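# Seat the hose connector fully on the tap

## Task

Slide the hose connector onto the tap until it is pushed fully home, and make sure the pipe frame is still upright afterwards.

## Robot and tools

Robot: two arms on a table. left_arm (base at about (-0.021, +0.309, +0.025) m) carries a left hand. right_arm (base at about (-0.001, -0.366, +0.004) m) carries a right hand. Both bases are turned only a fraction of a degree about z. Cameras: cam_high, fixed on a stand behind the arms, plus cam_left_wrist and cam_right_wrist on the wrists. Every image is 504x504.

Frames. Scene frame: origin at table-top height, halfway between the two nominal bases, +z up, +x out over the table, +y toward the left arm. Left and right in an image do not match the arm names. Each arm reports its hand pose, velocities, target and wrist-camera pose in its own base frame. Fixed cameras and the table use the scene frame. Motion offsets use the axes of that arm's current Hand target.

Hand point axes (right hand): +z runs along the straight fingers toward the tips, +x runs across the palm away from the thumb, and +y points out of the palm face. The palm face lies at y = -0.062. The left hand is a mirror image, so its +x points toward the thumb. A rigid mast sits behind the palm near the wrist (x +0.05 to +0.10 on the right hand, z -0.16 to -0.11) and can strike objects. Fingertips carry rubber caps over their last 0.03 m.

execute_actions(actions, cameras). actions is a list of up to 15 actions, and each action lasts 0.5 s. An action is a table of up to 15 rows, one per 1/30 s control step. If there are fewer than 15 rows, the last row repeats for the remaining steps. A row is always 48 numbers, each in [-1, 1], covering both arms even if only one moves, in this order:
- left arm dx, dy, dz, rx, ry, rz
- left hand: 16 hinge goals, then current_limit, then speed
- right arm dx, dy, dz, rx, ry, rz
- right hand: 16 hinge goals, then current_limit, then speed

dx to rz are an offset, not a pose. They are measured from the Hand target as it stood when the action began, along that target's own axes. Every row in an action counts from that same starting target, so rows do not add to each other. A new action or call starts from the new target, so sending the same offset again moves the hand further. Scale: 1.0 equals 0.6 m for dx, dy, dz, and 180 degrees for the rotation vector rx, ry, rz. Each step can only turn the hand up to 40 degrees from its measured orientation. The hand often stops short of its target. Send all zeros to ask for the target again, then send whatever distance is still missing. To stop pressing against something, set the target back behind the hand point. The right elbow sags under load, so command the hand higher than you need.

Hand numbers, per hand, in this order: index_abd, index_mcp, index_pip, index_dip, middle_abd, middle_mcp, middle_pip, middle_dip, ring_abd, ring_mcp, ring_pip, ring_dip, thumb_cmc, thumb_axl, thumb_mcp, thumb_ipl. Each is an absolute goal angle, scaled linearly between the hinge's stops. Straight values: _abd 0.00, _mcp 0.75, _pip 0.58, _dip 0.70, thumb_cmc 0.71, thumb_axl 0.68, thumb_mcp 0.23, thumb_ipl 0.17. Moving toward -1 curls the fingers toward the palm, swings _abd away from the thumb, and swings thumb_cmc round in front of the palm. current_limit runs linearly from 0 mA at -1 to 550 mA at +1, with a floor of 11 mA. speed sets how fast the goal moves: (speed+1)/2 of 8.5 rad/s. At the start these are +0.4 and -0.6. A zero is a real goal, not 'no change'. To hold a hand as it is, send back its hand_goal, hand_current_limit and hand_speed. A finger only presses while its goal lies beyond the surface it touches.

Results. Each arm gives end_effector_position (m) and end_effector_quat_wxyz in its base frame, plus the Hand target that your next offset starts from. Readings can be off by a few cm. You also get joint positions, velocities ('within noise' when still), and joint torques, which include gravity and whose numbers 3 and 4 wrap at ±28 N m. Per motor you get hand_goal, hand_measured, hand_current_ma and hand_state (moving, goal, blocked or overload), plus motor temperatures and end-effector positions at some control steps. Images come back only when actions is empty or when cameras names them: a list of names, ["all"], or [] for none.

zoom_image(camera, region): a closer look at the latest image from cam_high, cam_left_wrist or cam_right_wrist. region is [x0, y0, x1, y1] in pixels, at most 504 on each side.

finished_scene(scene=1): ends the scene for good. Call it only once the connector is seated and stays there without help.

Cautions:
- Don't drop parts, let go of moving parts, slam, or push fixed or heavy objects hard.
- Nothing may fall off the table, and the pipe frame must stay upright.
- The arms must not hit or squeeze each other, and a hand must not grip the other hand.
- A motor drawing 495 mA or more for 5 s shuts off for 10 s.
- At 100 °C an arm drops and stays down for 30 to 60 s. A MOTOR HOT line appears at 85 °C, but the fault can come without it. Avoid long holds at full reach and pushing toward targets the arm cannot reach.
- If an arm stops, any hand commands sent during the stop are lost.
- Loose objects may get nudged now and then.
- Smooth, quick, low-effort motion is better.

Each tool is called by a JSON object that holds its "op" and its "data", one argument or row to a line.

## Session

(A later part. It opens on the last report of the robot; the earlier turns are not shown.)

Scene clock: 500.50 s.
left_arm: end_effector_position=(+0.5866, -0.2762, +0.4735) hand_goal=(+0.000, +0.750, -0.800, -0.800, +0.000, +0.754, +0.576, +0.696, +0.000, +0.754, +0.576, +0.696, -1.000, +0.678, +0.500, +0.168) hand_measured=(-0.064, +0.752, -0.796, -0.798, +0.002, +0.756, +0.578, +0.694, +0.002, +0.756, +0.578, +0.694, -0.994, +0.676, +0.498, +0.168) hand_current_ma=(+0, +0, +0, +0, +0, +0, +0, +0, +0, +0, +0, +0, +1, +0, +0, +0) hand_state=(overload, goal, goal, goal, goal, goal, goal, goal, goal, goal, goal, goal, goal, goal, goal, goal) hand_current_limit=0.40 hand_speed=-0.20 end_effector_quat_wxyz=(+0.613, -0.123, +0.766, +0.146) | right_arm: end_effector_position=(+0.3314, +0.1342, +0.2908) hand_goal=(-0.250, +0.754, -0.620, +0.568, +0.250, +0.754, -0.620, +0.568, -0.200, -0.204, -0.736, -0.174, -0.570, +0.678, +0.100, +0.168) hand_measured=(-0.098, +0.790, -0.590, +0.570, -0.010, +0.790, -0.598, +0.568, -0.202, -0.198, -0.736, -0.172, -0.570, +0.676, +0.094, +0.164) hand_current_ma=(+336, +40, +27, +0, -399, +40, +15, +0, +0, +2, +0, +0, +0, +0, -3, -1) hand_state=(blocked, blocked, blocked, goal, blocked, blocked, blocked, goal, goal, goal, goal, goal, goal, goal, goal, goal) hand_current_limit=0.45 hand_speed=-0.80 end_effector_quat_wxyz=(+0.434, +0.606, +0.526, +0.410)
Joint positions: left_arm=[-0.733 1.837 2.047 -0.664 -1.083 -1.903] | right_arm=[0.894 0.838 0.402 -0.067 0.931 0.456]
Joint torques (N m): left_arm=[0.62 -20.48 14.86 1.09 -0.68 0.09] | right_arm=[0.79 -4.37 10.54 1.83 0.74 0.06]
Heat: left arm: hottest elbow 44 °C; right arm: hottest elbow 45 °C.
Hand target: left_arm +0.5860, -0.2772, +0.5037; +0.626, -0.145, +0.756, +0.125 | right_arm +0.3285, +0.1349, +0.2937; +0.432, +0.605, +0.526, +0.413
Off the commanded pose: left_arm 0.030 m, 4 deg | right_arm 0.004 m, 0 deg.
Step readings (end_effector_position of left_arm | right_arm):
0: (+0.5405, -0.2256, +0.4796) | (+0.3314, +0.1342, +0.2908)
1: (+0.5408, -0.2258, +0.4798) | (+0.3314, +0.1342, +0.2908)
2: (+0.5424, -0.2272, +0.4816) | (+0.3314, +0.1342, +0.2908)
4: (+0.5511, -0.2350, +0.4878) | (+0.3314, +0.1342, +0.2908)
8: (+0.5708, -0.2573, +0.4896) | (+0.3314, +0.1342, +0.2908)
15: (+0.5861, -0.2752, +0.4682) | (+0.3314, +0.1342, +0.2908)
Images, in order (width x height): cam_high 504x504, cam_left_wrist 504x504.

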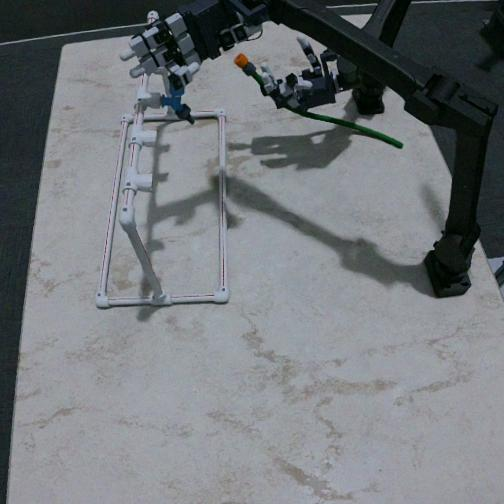

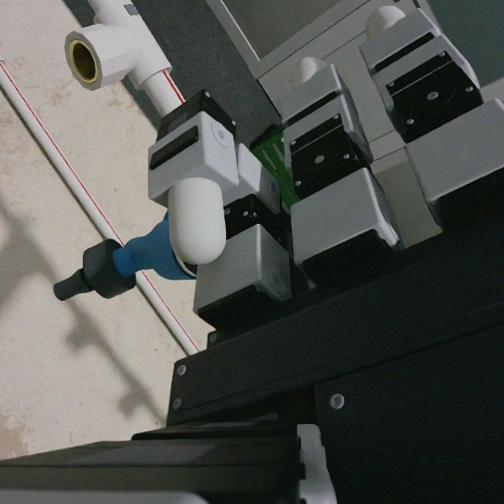

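{"op": "execute_actions", "data": {
  "actions": [
    [[0.0606,-0.0004,0.0113,0,0,0,0,0.75,-0.8,-0.8,0,0.754,0.576,0.696,0,0.754,0.576,0.696,-1,0.678,0.5,0.168,0.4,-0.2,0,0,0,0,0,0,-0.25,0.753,-0.62,0.568,0.25,0.753,-0.62,0.568,-0.2,-0.205,-0.737,-0.174,-0.571,0.678,0.1,0.168,0.45,-0.8]],
    [[0.0606,-0.0004,0.0113,0,0,0,0,0.75,-0.8,-0.8,0,0.754,0.576,0.696,0,0.754,0.576,0.696,-1,0.678,0.5,0.168,0.4,-0.2,0,0,0,0,0,0,-0.25,0.753,-0.62,0.568,0.25,0.753,-0.62,0.568,-0.2,-0.205,-0.737,-0.174,-0.571,0.678,0.1,0.168,0.45,-0.8]],
    [[0.0606,-0.0004,0.0113,0,0,0,0,0.75,-0.8,-0.8,0,0.754,0.576,0.696,0,0.754,0.576,0.696,-1,0.678,0.5,0.168,0.4,-0.2,0,0,0,0,0,0,-0.25,0.753,-0.62,0.568,0.25,0.753,-0.62,0.568,-0.2,-0.205,-0.737,-0.174,-0.571,0.678,0.1,0.168,0.45,-0.8]]
  ],
  "cameras": ["cam_high","cam_left_wrist"]
}}

Scene clock: 502.90 s.
left_arm: end_effector_position=(+0.5793, -0.2754, +0.4345) hand_goal=(+0.000, +0.750, -0.800, -0.800, +0.000, +0.754, +0.576, +0.696, +0.000, +0.754, +0.576, +0.696, -1.000, +0.678, +0.500, +0.168) hand_measured=(-0.480, +0.772, -0.802, -0.798, +0.002, +0.756, +0.578, +0.694, +0.002, +0.756, +0.578, +0.694, -0.992, +0.676, +0.498, +0.168) hand_current_ma=(+0, +8, +0, +0, +0, +0, +0, +0, +0, +0, +0, +0, +1, +0, +0, +0) hand_state=(overload, blocked, goal, goal, goal, goal, goal, goal, goal, goal, goal, goal, goal, goal, goal, goal) hand_current_limit=0.40 hand_speed=-0.20 end_effector_quat_wxyz=(+0.648, -0.171, +0.737, +0.093) | right_arm: end_effector_position=(+0.3314, +0.1342, +0.2908) hand_goal=(-0.250, +0.754, -0.620, +0.568, +0.250, +0.754, -0.620, +0.568, -0.200, -0.204, -0.736, -0.174, -0.570, +0.678, +0.100, +0.168) hand_measured=(-0.098, +0.790, -0.590, +0.570, -0.010, +0.790, -0.598, +0.568, -0.202, -0.198, -0.736, -0.172, -0.570, +0.676, +0.094, +0.164) hand_current_ma=(+336, +40, +27, +0, -399, +40, +15, +0, +0, +2, +0, +0, +0, +0, -3, -1) hand_state=(blocked, blocked, blocked, goal, blocked, blocked, blocked, goal, goal, goal, goal, goal, goal, goal, goal, goal) hand_current_limit=0.45 hand_speed=-0.80 end_effector_quat_wxyz=(+0.434, +0.606, +0.526, +0.410)
Joint positions: left_arm=[-0.739 1.765 1.826 -0.377 -1.088 -1.939] | right_arm=[0.894 0.838 0.402 -0.067 0.931 0.456]
Joint torques (N m): left_arm=[1.14 -15.97 5.91 0.99 -0.36 0.3] | right_arm=[0.79 -4.42 10.51 1.87 0.75 0.06]
Heat: left arm: hottest elbow 44 °C; right arm: hottest elbow 45 °C.
Hand target: left_arm +0.5859, -0.2772, +0.3928; +0.626, -0.145, +0.756, +0.125 | right_arm +0.3285, +0.1349, +0.2937; +0.432, +0.605, +0.526, +0.413
Off the commanded pose: left_arm 0.042 m, 6 deg | right_arm 0.004 m, 0 deg.
Step readings (end_effector_position of left_arm | right_arm):
0: (+0.5866, -0.2762, +0.4734) | (+0.3314, +0.1342, +0.2908)
1: (+0.5866, -0.2763, +0.4734) | (+0.3314, +0.1342, +0.2908)
2: (+0.5866, -0.2763, +0.4732) | (+0.3314, +0.1342, +0.2908)
4: (+0.5871, -0.2769, +0.4734) | (+0.3314, +0.1342, +0.2908)
8: (+0.5884, -0.2782, +0.4692) | (+0.3314, +0.1342, +0.2908)
15: (+0.5890, -0.2789, +0.4605) | (+0.3314, +0.1342, +0.2908)
16: (+0.5891, -0.2790, +0.4598) | (+0.3314, +0.1342, +0.2908)
17: (+0.5891, -0.2790, +0.4581) | (+0.3314, +0.1342, +0.2908)
19: (+0.5880, -0.2784, +0.4533) | (+0.3314, +0.1342, +0.2908)
23: (+0.5848, -0.2777, +0.4478) | (+0.3314, +0.1342, +0.2908)
30: (+0.5836, -0.2779, +0.4440) | (+0.3314, +0.1342, +0.2908)
31: (+0.5836, -0.2779, +0.4437) | (+0.3314, +0.1342, +0.2908)
32: (+0.5833, -0.2775, +0.4425) | (+0.3314, +0.1342, +0.2908)
34: (+0.5823, -0.2767, +0.4400) | (+0.3314, +0.1342, +0.2908)
38: (+0.5804, -0.2755, +0.4366) | (+0.3314, +0.1342, +0.2908)
45: (+0.5794, -0.2755, +0.4347) | (+0.3314, +0.1342, +0.2908)
Images, in order (width x height): cam_high 504x504, cam_left_wrist 504x504.

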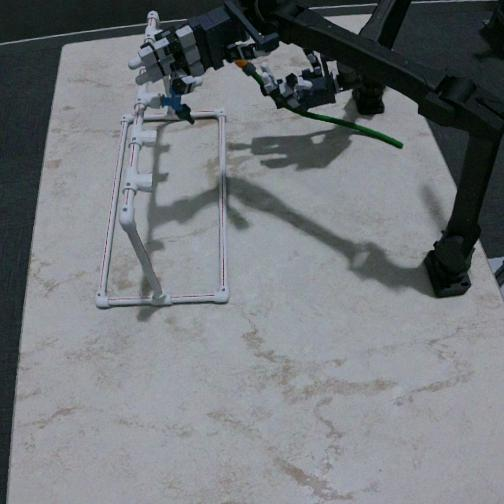

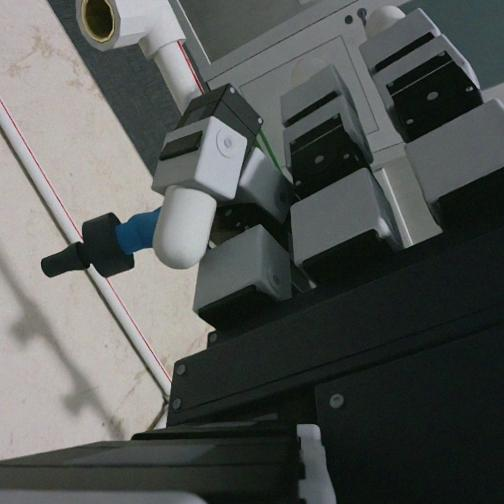

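{"op": "zoom_image", "data": {
  "camera": "cam_high",
  "region": [160, 30, 340, 130]
}}

{"op": "zoom_image", "data": {
  "camera": "cam_right_wrist",
  "region": [150, 0, 404, 254]
}}

Scaled by 2.800 from the camera's 504x504 image, which has a finer 720x720 frame.

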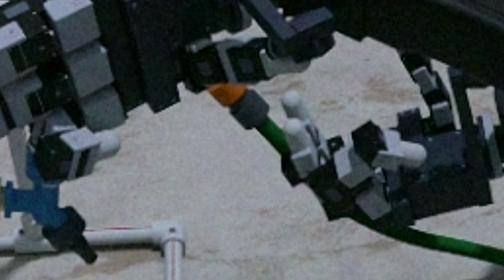

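This scene's latest camera images include none from cam_right_wrist. They are from: cam_high, cam_left_wrist. cam_right_wrist's image comes with the result of a call that names it in "cameras".

{"op": "execute_actions", "data": {
  "actions": [
    [[0,0,0,0,0,0,0,0.75,-0.8,-0.8,0,0.754,0.576,0.696,0,0.754,0.576,0.696,-1,0.678,0.5,0.168,0.4,-0.2,0.0883,-0.011,0.059,0,0,0,-0.25,0.753,-0.62,0.568,0.25,0.753,-0.62,0.568,-0.2,-0.205,-0.737,-0.174,-0.571,0.678,0.1,0.168,0.45,-0.8]],
    [[0,0,0,0,0,0,0,0.75,-0.8,-0.8,0,0.754,0.576,0.696,0,0.754,0.576,0.696,-1,0.678,0.5,0.168,0.4,-0.2,0.0883,-0.011,0.059,0,0,0,-0.25,0.753,-0.62,0.568,0.25,0.753,-0.62,0.568,-0.2,-0.205,-0.737,-0.174,-0.571,0.678,0.1,0.168,0.45,-0.8]],
    [[0,0,0,0,0,0,0,0.75,-0.8,-0.8,0,0.754,0.576,0.696,0,0.754,0.576,0.696,-1,0.678,0.5,0.168,0.4,-0.2,0.0883,-0.011,0.059,0,0,0,-0.25,0.753,-0.62,0.568,0.25,0.753,-0.62,0.568,-0.2,-0.205,-0.737,-0.174,-0.571,0.678,0.1,0.168,0.45,-0.8]]
  ],
  "cameras": ["all"]
}}

Scene clock: 506.63 s.
left_arm: end_effector_position=(+0.5793, -0.2754, +0.4344) hand_goal=(+0.000, +0.750, -0.800, -0.800, +0.000, +0.754, +0.576, +0.696, +0.000, +0.754, +0.576, +0.696, -1.000, +0.678, +0.500, +0.168) hand_measured=(-0.480, +0.772, -0.802, -0.798, +0.002, +0.756, +0.578, +0.694, +0.002, +0.756, +0.578, +0.694, -0.992, +0.676, +0.498, +0.168) hand_current_ma=(+0, +8, +0, +0, +0, +0, +0, +0, +0, +0, +0, +0, +1, +0, +0, +0) hand_state=(overload, blocked, goal, goal, goal, goal, goal, goal, goal, goal, goal, goal, goal, goal, goal, goal) hand_current_limit=0.40 hand_speed=-0.20 end_effector_quat_wxyz=(+0.648, -0.171, +0.737, +0.093) | right_arm: end_effector_position=(+0.4282, +0.2730, +0.2318) hand_goal=(-0.250, +0.754, -0.620, +0.568, +0.250, +0.754, -0.620, +0.568, -0.200, -0.204, -0.736, -0.174, -0.570, +0.678, +0.100, +0.168) hand_measured=(-0.098, +0.790, -0.590, +0.570, -0.010, +0.790, -0.598, +0.568, -0.202, -0.198, -0.736, -0.172, -0.570, +0.676, +0.094, +0.166) hand_current_ma=(+336, +40, +25, +0, -399, +39, +15, +0, +0, +2, +0, +0, +0, +0, -2, -1) hand_state=(blocked, blocked, blocked, goal, blocked, blocked, blocked, goal, goal, goal, goal, goal, goal, goal, goal, goal) hand_current_limit=0.45 hand_speed=-0.80 end_effector_quat_wxyz=(+0.433, +0.602, +0.546, +0.390)
Joint positions: left_arm=[-0.739 1.765 1.825 -0.376 -1.088 -1.939] | right_arm=[0.921 1.492 0.721 0.195 0.942 0.48]
Joint torques (N m): left_arm=[1.14 -16.03 5.83 0.94 -0.36 0.31] | right_arm=[-0.38 -10.23 12.92 3.45 0.78 -0.06]
Heat: left arm: hottest elbow 43 °C; right arm: hottest elbow 45 °C.
Hand target: left_arm +0.5859, -0.2772, +0.3927; +0.626, -0.145, +0.756, +0.125 | right_arm +0.4411, +0.2850, +0.2519; +0.432, +0.605, +0.526, +0.413
Off the commanded pose: left_arm 0.042 m, 6 deg | right_arm 0.027 m, 4 deg.
Step readings (end_effector_position of left_arm | right_arm):
0: (+0.5793, -0.2754, +0.4344) | (+0.3314, +0.1342, +0.2908)
1: (+0.5793, -0.2754, +0.4344) | (+0.3313, +0.1343, +0.2907)
2: (+0.5793, -0.2754, +0.4344) | (+0.3317, +0.1350, +0.2893)
4: (+0.5793, -0.2754, +0.4344) | (+0.3355, +0.1425, +0.2811)
8: (+0.5793, -0.2754, +0.4344) | (+0.3483, +0.1657, +0.2539)
15: (+0.5793, -0.2754, +0.4344) | (+0.3542, +0.1740, +0.2501)
16: (+0.5793, -0.2754, +0.4344) | (+0.3548, +0.1747, +0.2516)
17: (+0.5793, -0.2754, +0.4344) | (+0.3562, +0.1762, +0.2529)
19: (+0.5793, -0.2754, +0.4344) | (+0.3642, +0.1869, +0.2525)
23: (+0.5793, -0.2754, +0.4344) | (+0.3841, +0.2136, +0.2444)
30: (+0.5793, -0.2754, +0.4344) | (+0.3904, +0.2229, +0.2414)
31: (+0.5793, -0.2754, +0.4344) | (+0.3907, +0.2233, +0.2420)
32: (+0.5793, -0.2754, +0.4344) | (+0.3921, +0.2248, +0.2424)
34: (+0.5793, -0.2754, +0.4344) | (+0.4006, +0.2358, +0.2409)
38: (+0.5793, -0.2754, +0.4344) | (+0.4212, +0.2630, +0.2335)
45: (+0.5793, -0.2754, +0.4344) | (+0.4275, +0.2721, +0.2299)

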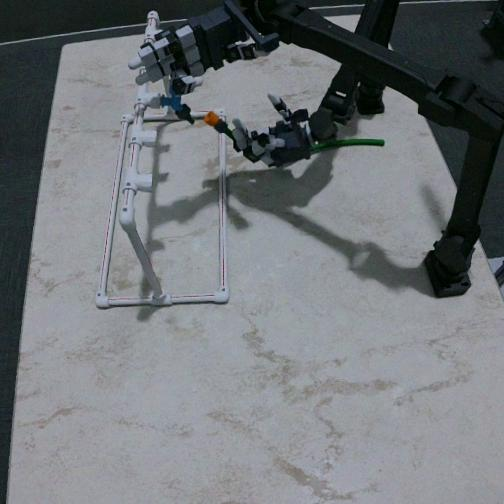

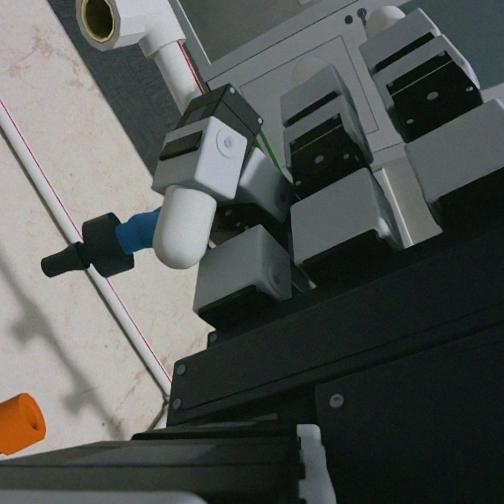

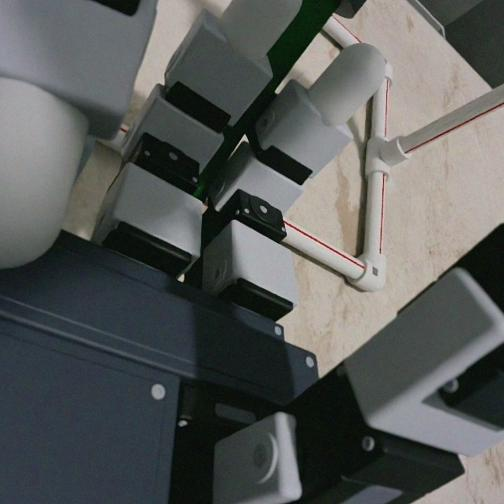

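{"op": "zoom_image", "data": {
  "camera": "cam_high",
  "region": [160, 80, 260, 180]
}}

{"op": "zoom_image", "data": {
  "camera": "cam_left_wrist",
  "region": [0, 200, 250, 450]
}}

{"op": "zoom_image", "data": {
  "camera": "cam_right_wrist",
  "region": [150, 0, 400, 250]
}}

Scaled by 5.040 from the camera's 504x504 image, which has a finer 720x720 frame.

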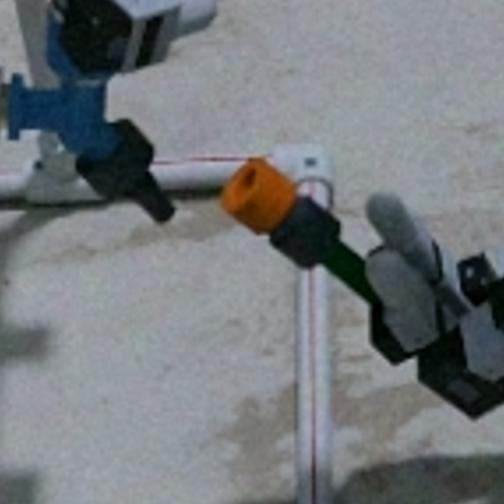

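Scaled by 2.016 from the camera's 504x504 image, which has a finer 720x720 frame.

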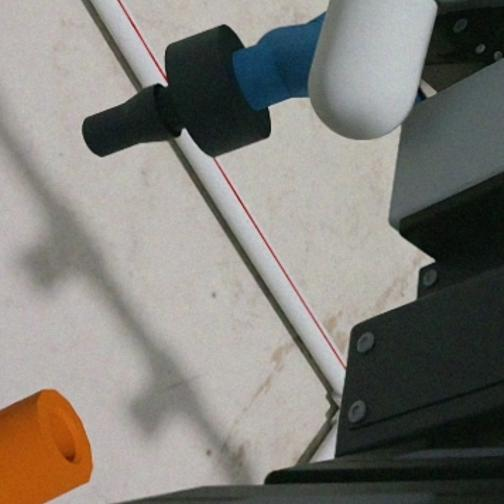

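Scaled by 2.016 from the camera's 504x504 image, which has a finer 720x720 frame.

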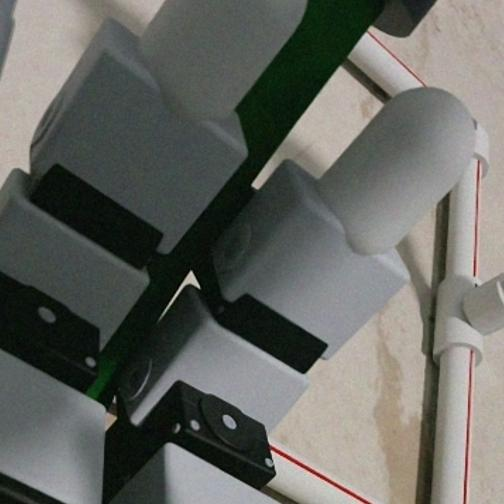

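{"op": "execute_actions", "data": {
  "actions": [
    [[0,0,0,0,0,0,0,0.75,-0.8,-0.8,0,0.754,0.576,0.696,0,0.754,0.576,0.696,-1,0.678,0.5,0.168,0.4,-0.2,0,0,0,0,0,0,-0.25,0.753,-0.72,0.568,0.25,0.753,-0.72,0.568,-0.2,-0.205,-0.737,-0.174,-0.571,0.678,0.1,0.168,0.45,-0.8]],
    [[0,0,0,0,0,0,0,0.75,-0.8,-0.8,0,0.754,0.576,0.696,0,0.754,0.576,0.696,-1,0.678,0.5,0.168,0.4,-0.2,0,0,0,0,0,0,-0.25,0.753,-0.82,0.568,0.25,0.753,-0.82,0.568,-0.2,-0.205,-0.737,-0.174,-0.571,0.678,0.1,0.168,0.45,-0.8]],
    [[0,0,0,0,0,0,0,0.75,-0.8,-0.8,0,0.754,0.576,0.696,0,0.754,0.576,0.696,-1,0.678,0.5,0.168,0.4,-0.2,0,0,0,0,0,0,-0.25,0.753,-0.88,0.568,0.25,0.753,-0.88,0.568,-0.2,-0.205,-0.737,-0.174,-0.571,0.678,0.1,0.168,0.45,-0.8]]
  ],
  "cameras": ["all"]
}}

{"op": "zoom_image", "data": {
  "camera": "cam_high",
  "region": [160, 80, 260, 180]
}}

{"op": "zoom_image", "data": {
  "camera": "cam_left_wrist",
  "region": [0, 200, 250, 450]
}}

{"op": "zoom_image", "data": {
  "camera": "cam_right_wrist",
  "region": [150, 0, 400, 250]
}}

Scene clock: 513.40 s.
left_arm: end_effector_position=(+0.5793, -0.2754, +0.4344) hand_goal=(+0.000, +0.750, -0.800, -0.800, +0.000, +0.754, +0.576, +0.696, +0.000, +0.754, +0.576, +0.696, -1.000, +0.678, +0.500, +0.168) hand_measured=(-0.480, +0.772, -0.802, -0.798, +0.002, +0.756, +0.578, +0.694, +0.002, +0.756, +0.578, +0.694, -0.992, +0.676, +0.498, +0.168) hand_current_ma=(+0, +8, +0, +0, +0, +0, +0, +0, +0, +0, +0, +0, +1, +0, +0, +0) hand_state=(overload, blocked, goal, goal, goal, goal, goal, goal, goal, goal, goal, goal, goal, goal, goal, goal) hand_current_limit=0.40 hand_speed=-0.20 end_effector_quat_wxyz=(+0.648, -0.171, +0.737, +0.093) | right_arm: end_effector_position=(+0.4282, +0.2730, +0.2318) hand_goal=(-0.250, +0.754, -0.880, +0.568, +0.250, +0.754, -0.880, +0.568, -0.200, -0.204, -0.736, -0.174, -0.570, +0.678, +0.100, +0.168) hand_measured=(-0.114, +0.796, -0.808, +0.570, -0.010, +0.790, -0.812, +0.568, -0.202, -0.198, -0.736, -0.172, -0.570, +0.676, +0.094, +0.166) hand_current_ma=(+281, +51, +119, +0, -399, +39, +108, +0, +0, +2, +0, +0, +0, +0, -2, -1) hand_state=(blocked, blocked, blocked, goal, blocked, blocked, blocked, goal, goal, goal, goal, goal, goal, goal, goal, goal) hand_current_limit=0.45 hand_speed=-0.80 end_effector_quat_wxyz=(+0.433, +0.602, +0.546, +0.390)
Joint positions: left_arm=[-0.739 1.765 1.825 -0.376 -1.088 -1.939] | right_arm=[0.921 1.492 0.721 0.195 0.942 0.48]
Joint torques (N m): left_arm=[1.2 -16.03 5.83 0.94 -0.36 0.31] | right_arm=[-0.44 -10.4 12.96 3.48 0.77 -0.06]
Heat: left arm: hottest elbow 42 °C; right arm: hottest elbow 45 °C.
Hand target: left_arm +0.5859, -0.2772, +0.3927; +0.626, -0.145, +0.756, +0.125 | right_arm +0.4411, +0.2850, +0.2519; +0.432, +0.605, +0.526, +0.413
Off the commanded pose: left_arm 0.042 m, 6 deg | right_arm 0.027 m, 4 deg.
Step readings (end_effector_position of left_arm | right_arm):
0: (+0.5793, -0.2754, +0.4344) | (+0.4282, +0.2730, +0.2318)
1: (+0.5793, -0.2754, +0.4344) | (+0.4282, +0.2730, +0.2318)
2: (+0.5793, -0.2754, +0.4344) | (+0.4282, +0.2730, +0.2318)
4: (+0.5793, -0.2754, +0.4344) | (+0.4282, +0.2730, +0.2318)
8: (+0.5793, -0.2754, +0.4344) | (+0.4282, +0.2730, +0.2318)
15: (+0.5793, -0.2754, +0.4344) | (+0.4282, +0.2730, +0.2318)
16: (+0.5793, -0.2754, +0.4344) | (+0.4282, +0.2730, +0.2318)
17: (+0.5793, -0.2754, +0.4344) | (+0.4282, +0.2730, +0.2318)
19: (+0.5793, -0.2754, +0.4344) | (+0.4282, +0.2730, +0.2318)
23: (+0.5793, -0.2754, +0.4344) | (+0.4282, +0.2730, +0.2318)
30: (+0.5793, -0.2754, +0.4344) | (+0.4282, +0.2730, +0.2318)
31: (+0.5793, -0.2754, +0.4344) | (+0.4282, +0.2730, +0.2318)
32: (+0.5793, -0.2754, +0.4344) | (+0.4282, +0.2730, +0.2318)
34: (+0.5793, -0.2754, +0.4344) | (+0.4282, +0.2730, +0.2318)
38: (+0.5793, -0.2754, +0.4344) | (+0.4282, +0.2730, +0.2318)
45: (+0.5793, -0.2754, +0.4344) | (+0.4282, +0.2730, +0.2318)

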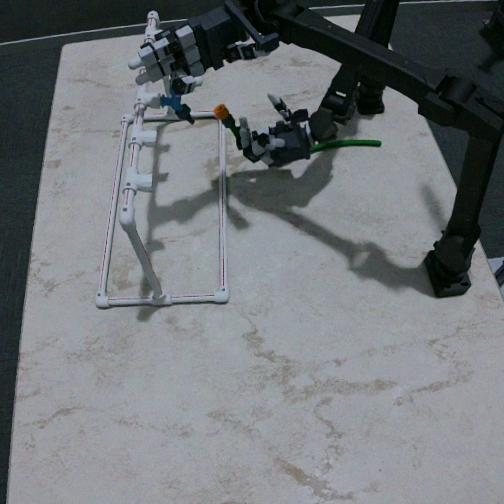

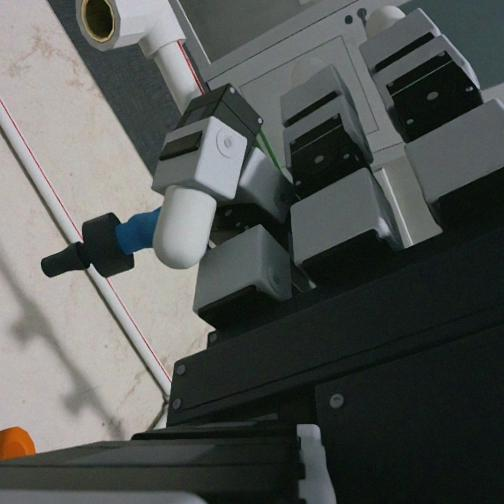

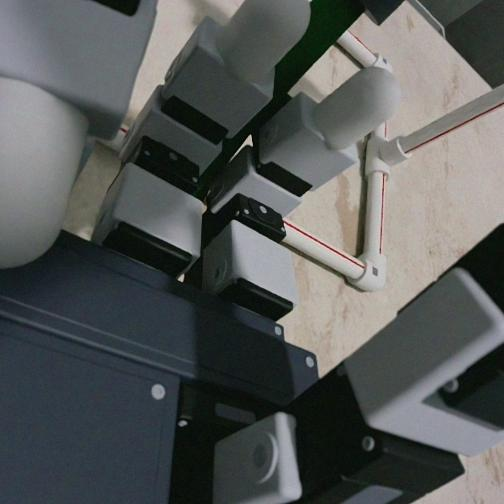

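Scaled by 5.040 from the camera's 504x504 image, which has a finer 720x720 frame.

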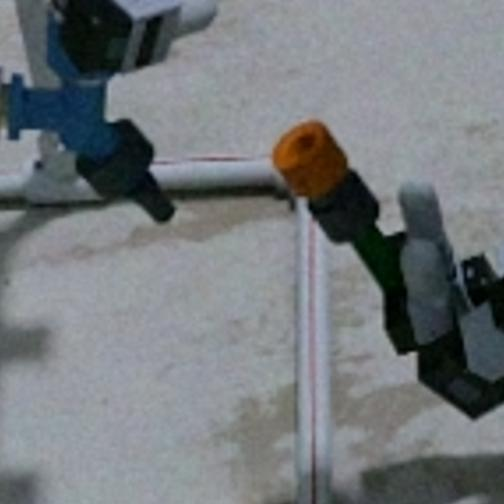

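Scaled by 2.016 from the camera's 504x504 image, which has a finer 720x720 frame.

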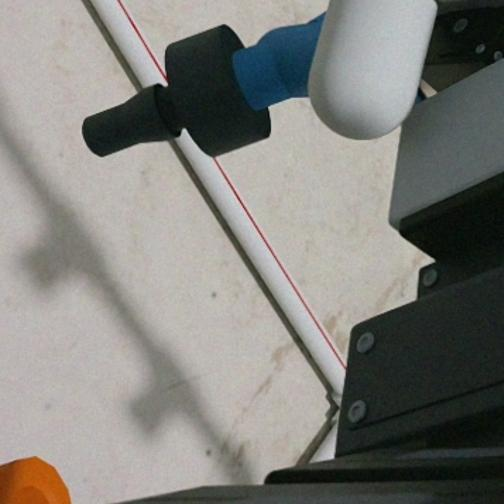

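Scaled by 2.016 from the camera's 504x504 image, which has a finer 720x720 frame.

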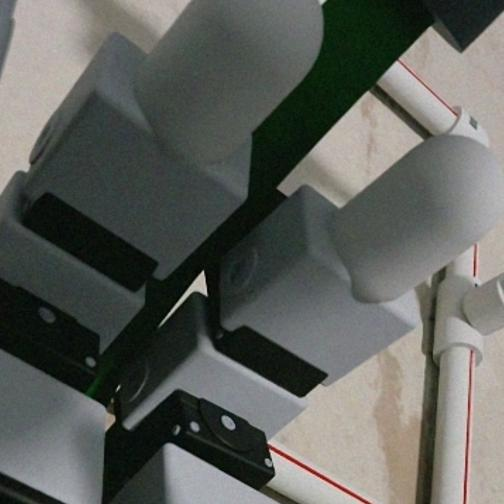

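{"op": "execute_actions", "data": {
  "actions": [
    [[0,0,0,0,0,0,0,0.75,-0.8,-0.8,0,0.754,0.576,0.696,0,0.754,0.576,0.696,-1,0.678,0.5,0.168,0.4,-0.2,0.052,0.017,0.0242,0,0,0,-0.25,0.753,-0.88,0.568,0.25,0.753,-0.88,0.568,-0.2,-0.205,-0.737,-0.174,-0.571,0.678,0.1,0.168,0.45,-0.8]],
    [[0,0,0,0,0,0,0,0.75,-0.8,-0.8,0,0.754,0.576,0.696,0,0.754,0.576,0.696,-1,0.678,0.5,0.168,0.4,-0.2,0.052,0.017,0.0242,0,0,0,-0.25,0.753,-0.88,0.568,0.25,0.753,-0.88,0.568,-0.2,-0.205,-0.737,-0.174,-0.571,0.678,0.1,0.168,0.45,-0.8]]
  ],
  "cameras": ["all"]
}}

{"op": "zoom_image", "data": {
  "camera": "cam_high",
  "region": [160, 80, 260, 180]
}}

{"op": "zoom_image", "data": {
  "camera": "cam_left_wrist",
  "region": [0, 200, 250, 450]
}}

Scene clock: 515.63 s.
left_arm: end_effector_position=(+0.5793, -0.2754, +0.4344) hand_goal=(+0.000, +0.750, -0.800, -0.800, +0.000, +0.754, +0.576, +0.696, +0.000, +0.754, +0.576, +0.696, -1.000, +0.678, +0.500, +0.168) hand_measured=(-0.480, +0.772, -0.802, -0.798, +0.002, +0.756, +0.578, +0.694, +0.002, +0.756, +0.578, +0.694, -0.992, +0.676, +0.498, +0.168) hand_current_ma=(+0, +8, +0, +0, +0, +0, +0, +0, +0, +0, +0, +0, +1, +0, +0, +0) hand_state=(overload, blocked, goal, goal, goal, goal, goal, goal, goal, goal, goal, goal, goal, goal, goal, goal) hand_current_limit=0.40 hand_speed=-0.20 end_effector_quat_wxyz=(+0.648, -0.171, +0.737, +0.093) | right_arm: end_effector_position=(+0.4706, +0.3285, +0.2522) hand_goal=(-0.250, +0.754, -0.880, +0.568, +0.250, +0.754, -0.880, +0.568, -0.200, -0.204, -0.736, -0.174, -0.570, +0.678, +0.100, +0.168) hand_measured=(-0.114, +0.796, -0.812, +0.570, -0.010, +0.790, -0.816, +0.568, -0.202, -0.198, -0.736, -0.172, -0.570, +0.676, +0.094, +0.166) hand_current_ma=(+279, +51, +110, +0, -399, +39, +98, +0, +0, +2, +0, +0, +0, +0, -2, -1) hand_state=(blocked, blocked, blocked, goal, blocked, blocked, blocked, goal, goal, goal, goal, goal, goal, goal, goal, goal) hand_current_limit=0.45 hand_speed=-0.80 end_effector_quat_wxyz=(+0.433, +0.604, +0.535, +0.402)
Joint positions: left_arm=[-0.739 1.765 1.825 -0.376 -1.088 -1.939] | right_arm=[0.921 1.621 0.932 0.146 0.947 0.478]
Joint torques (N m): left_arm=[1.2 -15.91 5.85 0.94 -0.36 0.3] | right_arm=[0.09 -12.57 13.82 2.22 0.77 0]
Heat: left arm: hottest elbow 42 °C; right arm: hottest elbow 46 °C.
Hand target: left_arm +0.5859, -0.2772, +0.3927; +0.626, -0.145, +0.756, +0.125 | right_arm +0.4812, +0.3428, +0.2660; +0.432, +0.605, +0.526, +0.413
Off the commanded pose: left_arm 0.042 m, 6 deg | right_arm 0.023 m, 2 deg.
Step readings (end_effector_position of left_arm | right_arm):
0: (+0.5793, -0.2754, +0.4344) | (+0.4282, +0.2730, +0.2318)
1: (+0.5793, -0.2754, +0.4344) | (+0.4284, +0.2732, +0.2319)
2: (+0.5793, -0.2754, +0.4344) | (+0.4292, +0.2741, +0.2325)
4: (+0.5793, -0.2754, +0.4344) | (+0.4335, +0.2797, +0.2350)
8: (+0.5793, -0.2754, +0.4344) | (+0.4455, +0.2955, +0.2434)
15: (+0.5793, -0.2754, +0.4344) | (+0.4497, +0.3011, +0.2485)
16: (+0.5793, -0.2754, +0.4344) | (+0.4499, +0.3013, +0.2479)
17: (+0.5793, -0.2754, +0.4344) | (+0.4508, +0.3024, +0.2475)
19: (+0.5793, -0.2754, +0.4344) | (+0.4553, +0.3082, +0.2471)
23: (+0.5793, -0.2754, +0.4344) | (+0.4667, +0.3233, +0.2494)
30: (+0.5793, -0.2754, +0.4344) | (+0.4705, +0.3283, +0.2530)

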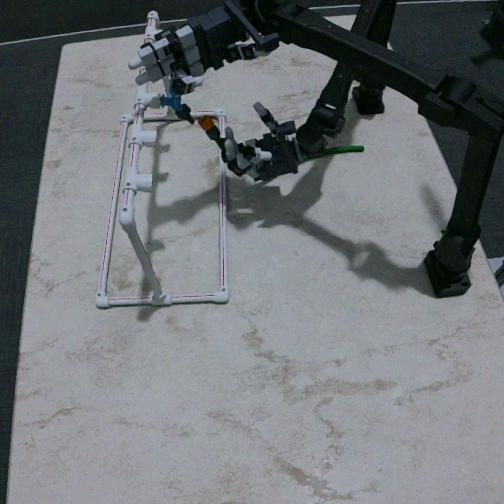

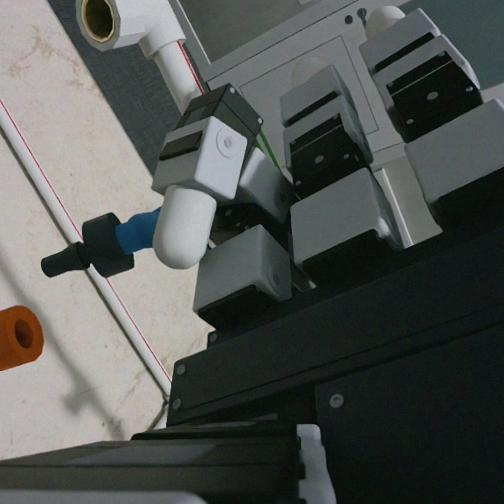

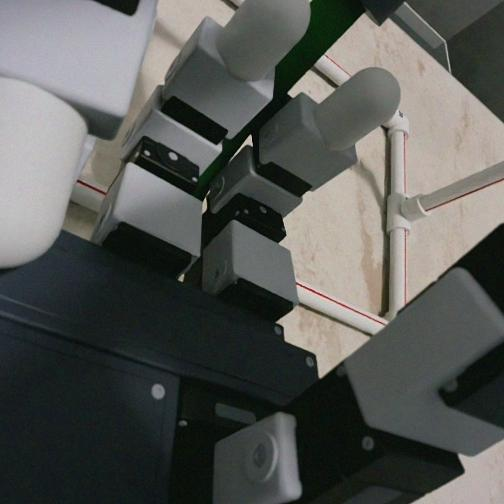

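Scaled by 5.040 from the camera's 504x504 image, which has a finer 720x720 frame.

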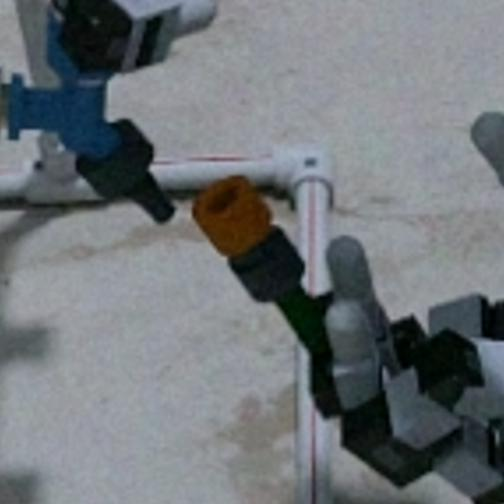

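Scaled by 2.016 from the camera's 504x504 image, which has a finer 720x720 frame.

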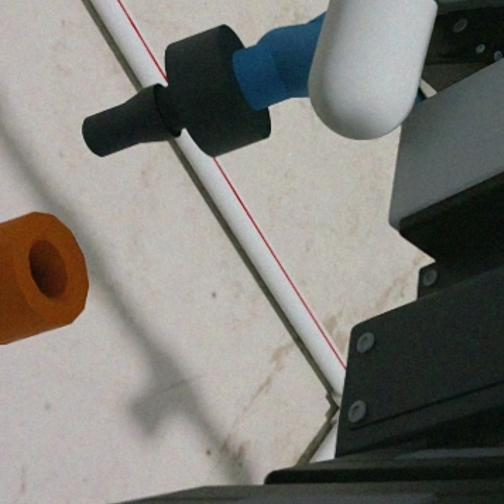

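{"op": "execute_actions", "data": {
  "actions": [
    [[0,0,0,0,0,0,0,0.75,-0.8,-0.8,0,0.754,0.576,0.696,0,0.754,0.576,0.696,-1,0.678,0.5,0.168,0.4,-0.2,0,0,0,0,0,0,-0.25,0.753,-0.7,0.568,0.25,0.753,-0.7,0.568,-0.2,-0.205,-0.737,-0.174,-0.571,0.678,0.1,0.168,0.45,-0.8]]
  ],
  "cameras": ["cam_high","cam_left_wrist"]
}}

{"op": "zoom_image", "data": {
  "camera": "cam_high",
  "region": [160, 80, 260, 180]
}}

{"op": "zoom_image", "data": {
  "camera": "cam_left_wrist",
  "region": [0, 200, 250, 450]
}}

Scene clock: 517.73 s.
left_arm: end_effector_position=(+0.5793, -0.2754, +0.4344) hand_goal=(+0.000, +0.750, -0.800, -0.800, +0.000, +0.754, +0.576, +0.696, +0.000, +0.754, +0.576, +0.696, -1.000, +0.678, +0.500, +0.168) hand_measured=(-0.480, +0.772, -0.802, -0.798, +0.002, +0.756, +0.578, +0.694, +0.002, +0.756, +0.578, +0.694, -0.992, +0.676, +0.498, +0.168) hand_current_ma=(+0, +8, +0, +0, +0, +0, +0, +0, +0, +0, +0, +0, +1, +0, +0, +0) hand_state=(overload, blocked, goal, goal, goal, goal, goal, goal, goal, goal, goal, goal, goal, goal, goal, goal) hand_current_limit=0.40 hand_speed=-0.20 end_effector_quat_wxyz=(+0.648, -0.171, +0.737, +0.093) | right_arm: end_effector_position=(+0.4717, +0.3299, +0.2550) hand_goal=(-0.250, +0.754, -0.700, +0.568, +0.250, +0.754, -0.700, +0.568, -0.200, -0.204, -0.736, -0.174, -0.570, +0.678, +0.100, +0.168) hand_measured=(-0.114, +0.794, -0.684, +0.570, -0.010, +0.790, -0.690, +0.568, -0.202, -0.198, -0.736, -0.172, -0.570, +0.676, +0.094, +0.166) hand_current_ma=(+279, +50, +9, +0, -399, +40, +5, +0, +0, +2, +0, +0, +0, +0, -2, -1) hand_state=(blocked, blocked, goal, goal, blocked, blocked, goal, goal, goal, goal, goal, goal, goal, goal, goal, goal) hand_current_limit=0.45 hand_speed=-0.80 end_effector_quat_wxyz=(+0.433, +0.604, +0.533, +0.404)
Joint positions: left_arm=[-0.739 1.765 1.825 -0.376 -1.088 -1.939] | right_arm=[0.921 1.622 0.939 0.146 0.947 0.478]
Joint torques (N m): left_arm=[1.14 -15.97 5.85 0.94 -0.36 0.31] | right_arm=[0.09 -12.69 13.39 2.07 0.76 0]
Heat: left arm: hottest elbow 41 °C; right arm: hottest elbow 45 °C.
Hand target: left_arm +0.5859, -0.2772, +0.3927; +0.626, -0.145, +0.756, +0.125 | right_arm +0.4811, +0.3428, +0.2660; +0.432, +0.605, +0.526, +0.413
Off the commanded pose: left_arm 0.042 m, 6 deg | right_arm 0.019 m, 1 deg.
Step readings (end_effector_position of left_arm | right_arm):
0: (+0.5793, -0.2754, +0.4344) | (+0.4706, +0.3285, +0.2522)
1: (+0.5793, -0.2754, +0.4344) | (+0.4706, +0.3285, +0.2522)
2: (+0.5793, -0.2754, +0.4344) | (+0.4706, +0.3285, +0.2522)
4: (+0.5793, -0.2754, +0.4344) | (+0.4706, +0.3285, +0.2522)
8: (+0.5793, -0.2754, +0.4344) | (+0.4709, +0.3288, +0.2529)
15: (+0.5793, -0.2754, +0.4344) | (+0.4717, +0.3298, +0.2552)
Images, in order (width x height): cam_high 504x504, cam_left_wrist 504x504.

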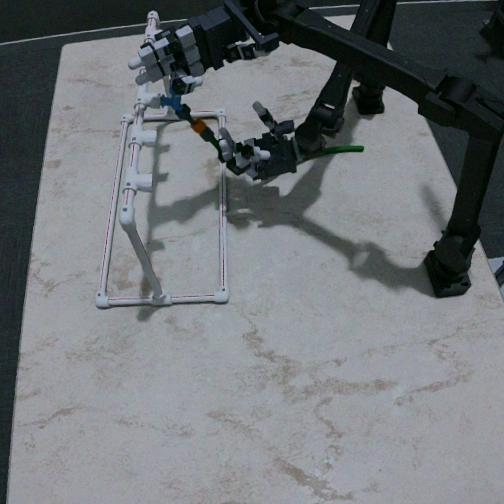

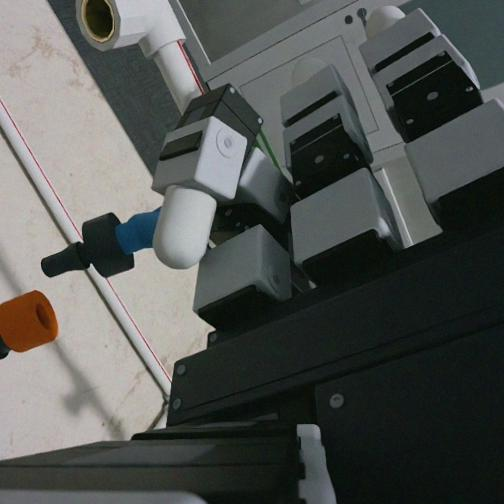

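Scaled by 5.040 from the camera's 504x504 image, which has a finer 720x720 frame.

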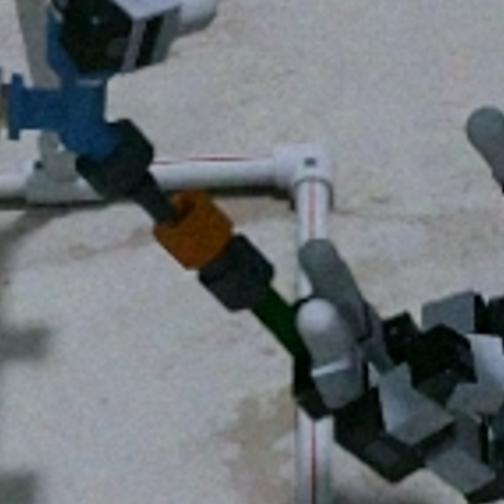

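Scaled by 2.016 from the camera's 504x504 image, which has a finer 720x720 frame.

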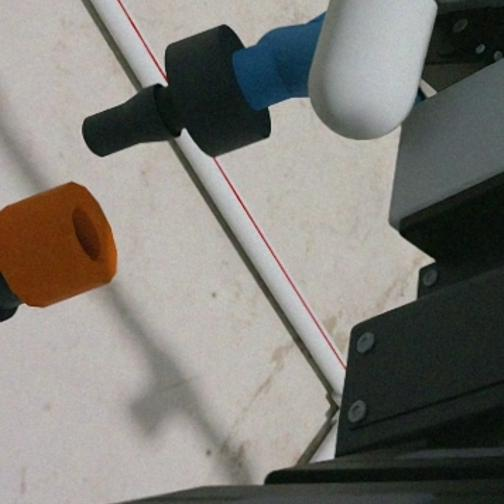

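{"op": "execute_actions", "data": {
  "actions": [
    [[0,0,0,0,0,0,0,0.75,-0.8,-0.8,0,0.754,0.576,0.696,0,0.754,0.576,0.696,-1,0.678,0.5,0.168,0.4,-0.2,0.046,0.0005,0.0087,0,0,0,-0.25,0.753,-0.7,0.568,0.25,0.753,-0.7,0.568,-0.2,-0.205,-0.737,-0.174,-0.571,0.678,0.1,0.168,0.45,-0.8]]
  ],
  "cameras": ["cam_high","cam_left_wrist"]
}}

{"op": "zoom_image", "data": {
  "camera": "cam_high",
  "region": [150, 80, 230, 160]
}}

{"op": "zoom_image", "data": {
  "camera": "cam_left_wrist",
  "region": [0, 180, 200, 380]
}}

Scene clock: 519.33 s.
left_arm: end_effector_position=(+0.5793, -0.2754, +0.4344) hand_goal=(+0.000, +0.750, -0.800, -0.800, +0.000, +0.754, +0.576, +0.696, +0.000, +0.754, +0.576, +0.696, -1.000, +0.678, +0.500, +0.168) hand_measured=(-0.480, +0.772, -0.802, -0.798, +0.002, +0.756, +0.578, +0.694, +0.002, +0.756, +0.578, +0.694, -0.992, +0.676, +0.498, +0.168) hand_current_ma=(+0, +8, +0, +0, +0, +0, +0, +0, +0, +0, +0, +0, +1, +0, +0, +0) hand_state=(overload, blocked, goal, goal, goal, goal, goal, goal, goal, goal, goal, goal, goal, goal, goal, goal) hand_current_limit=0.40 hand_speed=-0.20 end_effector_quat_wxyz=(+0.648, -0.171, +0.737, +0.093) | right_arm: end_effector_position=(+0.4801, +0.3566, +0.2521) hand_goal=(-0.250, +0.754, -0.700, +0.568, +0.250, +0.754, -0.700, +0.568, -0.200, -0.204, -0.736, -0.174, -0.570, +0.678, +0.100, +0.168) hand_measured=(-0.114, +0.794, -0.682, +0.570, -0.010, +0.790, -0.686, +0.568, -0.202, -0.198, -0.736, -0.172, -0.570, +0.676, +0.094, +0.166) hand_current_ma=(+279, +50, +12, +0, -399, +42, +7, +0, +0, +2, +0, +0, +0, +0, -2, -1) hand_state=(blocked, blocked, goal, goal, blocked, blocked, goal, goal, goal, goal, goal, goal, goal, goal, goal, goal) hand_current_limit=0.45 hand_speed=-0.80 end_effector_quat_wxyz=(+0.436, +0.599, +0.540, +0.398)
Joint positions: left_arm=[-0.739 1.765 1.825 -0.376 -1.088 -1.939] | right_arm=[0.939 1.681 1.014 0.111 0.962 0.478]
Joint torques (N m): left_arm=[1.14 -15.97 5.83 0.94 -0.36 0.31] | right_arm=[0.56 -14.1 13.91 2.09 0.86 0.16]
Heat: left arm: hottest elbow 41 °C; right arm: hottest elbow 46 °C.
Hand target: left_arm +0.5859, -0.2772, +0.3927; +0.626, -0.145, +0.756, +0.125 | right_arm +0.4891, +0.3697, +0.2660; +0.432, +0.605, +0.526, +0.413
Off the commanded pose: left_arm 0.042 m, 6 deg | right_arm 0.021 m, 3 deg.
Step readings (end_effector_position of left_arm | right_arm):
0: (+0.5793, -0.2754, +0.4344) | (+0.4717, +0.3299, +0.2550)
1: (+0.5793, -0.2754, +0.4344) | (+0.4718, +0.3299, +0.2550)
2: (+0.5793, -0.2754, +0.4344) | (+0.4722, +0.3305, +0.2552)
4: (+0.5793, -0.2754, +0.4344) | (+0.4750, +0.3346, +0.2551)
8: (+0.5793, -0.2754, +0.4344) | (+0.4801, +0.3494, +0.2528)
15: (+0.5793, -0.2754, +0.4344) | (+0.4799, +0.3563, +0.2515)
Images, in order (width x height): cam_high 504x504, cam_left_wrist 504x504.

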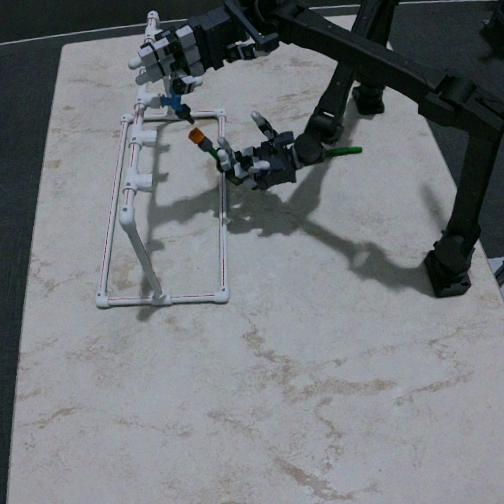

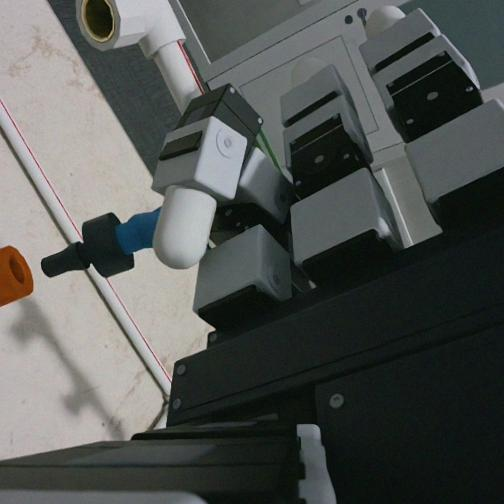

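Scaled by 6.300 from the camera's 504x504 image, which has a finer 720x720 frame.

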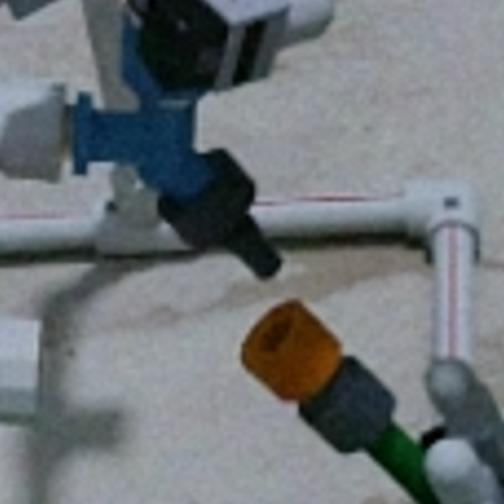

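Scaled by 2.520 from the camera's 504x504 image, which has a finer 720x720 frame.

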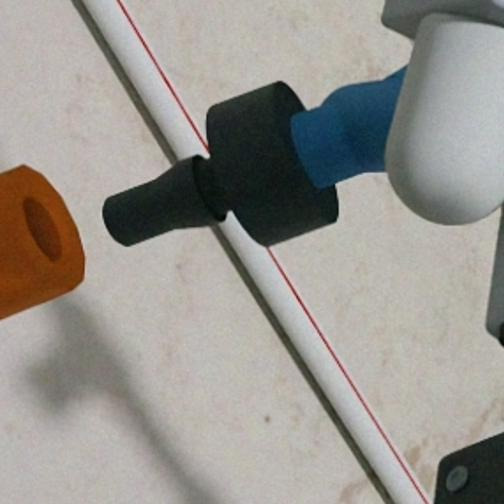

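{"op": "execute_actions", "data": {
  "actions": [
    [[0,0,0,0,0,0,0,0.75,-0.8,-0.8,0,0.754,0.576,0.696,0,0.754,0.576,0.696,-1,0.678,0.5,0.168,0.4,-0.2,-0.0049,0.0286,-0.0218,0,0,0,-0.25,0.753,-0.7,0.568,0.25,0.753,-0.7,0.568,-0.2,-0.205,-0.737,-0.174,-0.571,0.678,0.1,0.168,0.45,-0.8]]
  ],
  "cameras": ["cam_high","cam_left_wrist"]
}}

{"op": "zoom_image", "data": {
  "camera": "cam_high",
  "region": [150, 80, 230, 160]
}}

{"op": "zoom_image", "data": {
  "camera": "cam_left_wrist",
  "region": [0, 180, 200, 380]
}}

Scene clock: 522.10 s.
left_arm: end_effector_position=(+0.5793, -0.2754, +0.4344) hand_goal=(+0.000, +0.750, -0.800, -0.800, +0.000, +0.754, +0.576, +0.696, +0.000, +0.754, +0.576, +0.696, -1.000, +0.678, +0.500, +0.168) hand_measured=(-0.480, +0.772, -0.802, -0.798, +0.002, +0.756, +0.578, +0.694, +0.002, +0.756, +0.578, +0.694, -0.992, +0.676, +0.498, +0.168) hand_current_ma=(+0, +8, +0, +0, +0, +0, +0, +0, +0, +0, +0, +0, +1, +0, +0, +0) hand_state=(overload, blocked, goal, goal, goal, goal, goal, goal, goal, goal, goal, goal, goal, goal, goal, goal) hand_current_limit=0.40 hand_speed=-0.20 end_effector_quat_wxyz=(+0.648, -0.171, +0.737, +0.093) | right_arm: end_effector_position=(+0.4780, +0.3567, +0.2514) hand_goal=(-0.250, +0.754, -0.700, +0.568, +0.250, +0.754, -0.700, +0.568, -0.200, -0.204, -0.736, -0.174, -0.570, +0.678, +0.100, +0.168) hand_measured=(-0.114, +0.794, -0.682, +0.570, -0.010, +0.790, -0.686, +0.568, -0.202, -0.198, -0.736, -0.172, -0.570, +0.676, +0.094, +0.166) hand_current_ma=(+279, +50, +12, +0, -399, +42, +7, +0, +0, +2, +0, +0, +0, +0, -2, -1) hand_state=(blocked, blocked, goal, goal, blocked, blocked, goal, goal, goal, goal, goal, goal, goal, goal, goal, goal) hand_current_limit=0.45 hand_speed=-0.80 end_effector_quat_wxyz=(+0.442, +0.596, +0.551, +0.382)
Joint positions: left_arm=[-0.739 1.765 1.825 -0.376 -1.088 -1.939] | right_arm=[0.943 1.674 1.017 0.058 0.969 0.479]
Joint torques (N m): left_arm=[1.14 -15.91 5.85 0.94 -0.36 0.31] | right_arm=[0.56 -17.73 13.6 2.1 0.9 0.26]
Heat: left arm: hottest elbow 41 °C; right arm: hottest elbow 46 °C.
Hand target: left_arm +0.5859, -0.2772, +0.3927; +0.626, -0.145, +0.756, +0.125 | right_arm +0.4810, +0.3668, +0.2861; +0.432, +0.605, +0.526, +0.413
Off the commanded pose: left_arm 0.042 m, 6 deg | right_arm 0.036 m, 5 deg.
Step readings (end_effector_position of left_arm | right_arm):
0: (+0.5793, -0.2754, +0.4344) | (+0.4801, +0.3566, +0.2521)
1: (+0.5793, -0.2754, +0.4344) | (+0.4801, +0.3565, +0.2520)
2: (+0.5793, -0.2754, +0.4344) | (+0.4801, +0.3564, +0.2517)
4: (+0.5793, -0.2754, +0.4344) | (+0.4799, +0.3564, +0.2505)
8: (+0.5793, -0.2754, +0.4344) | (+0.4791, +0.3572, +0.2487)
15: (+0.5793, -0.2754, +0.4344) | (+0.4781, +0.3569, +0.2508)
Images, in order (width x height): cam_high 504x504, cam_left_wrist 504x504.

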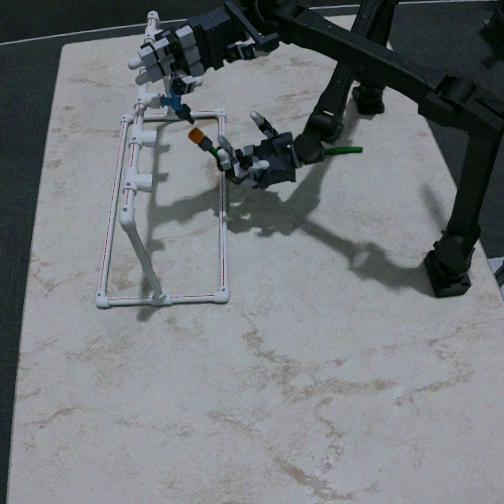

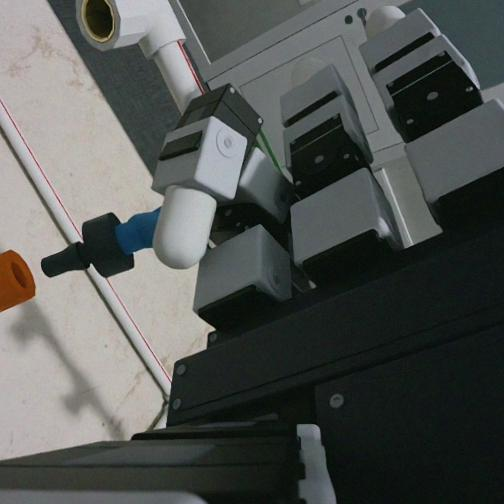

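Scaled by 6.300 from the camera's 504x504 image, which has a finer 720x720 frame.

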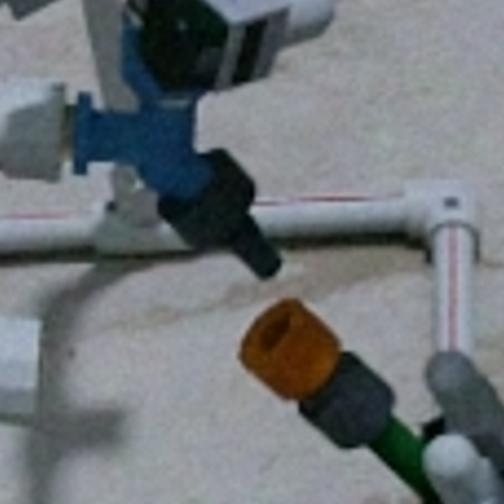

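Scaled by 2.520 from the camera's 504x504 image, which has a finer 720x720 frame.

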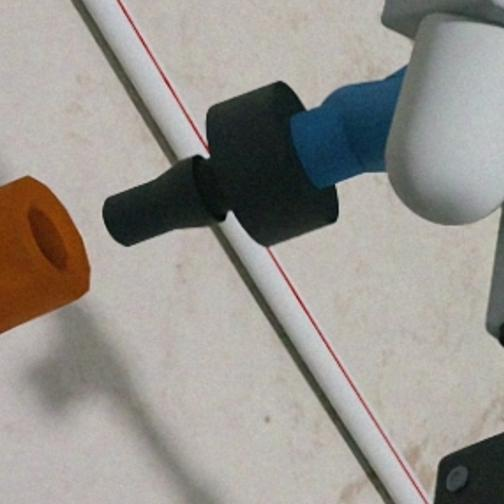

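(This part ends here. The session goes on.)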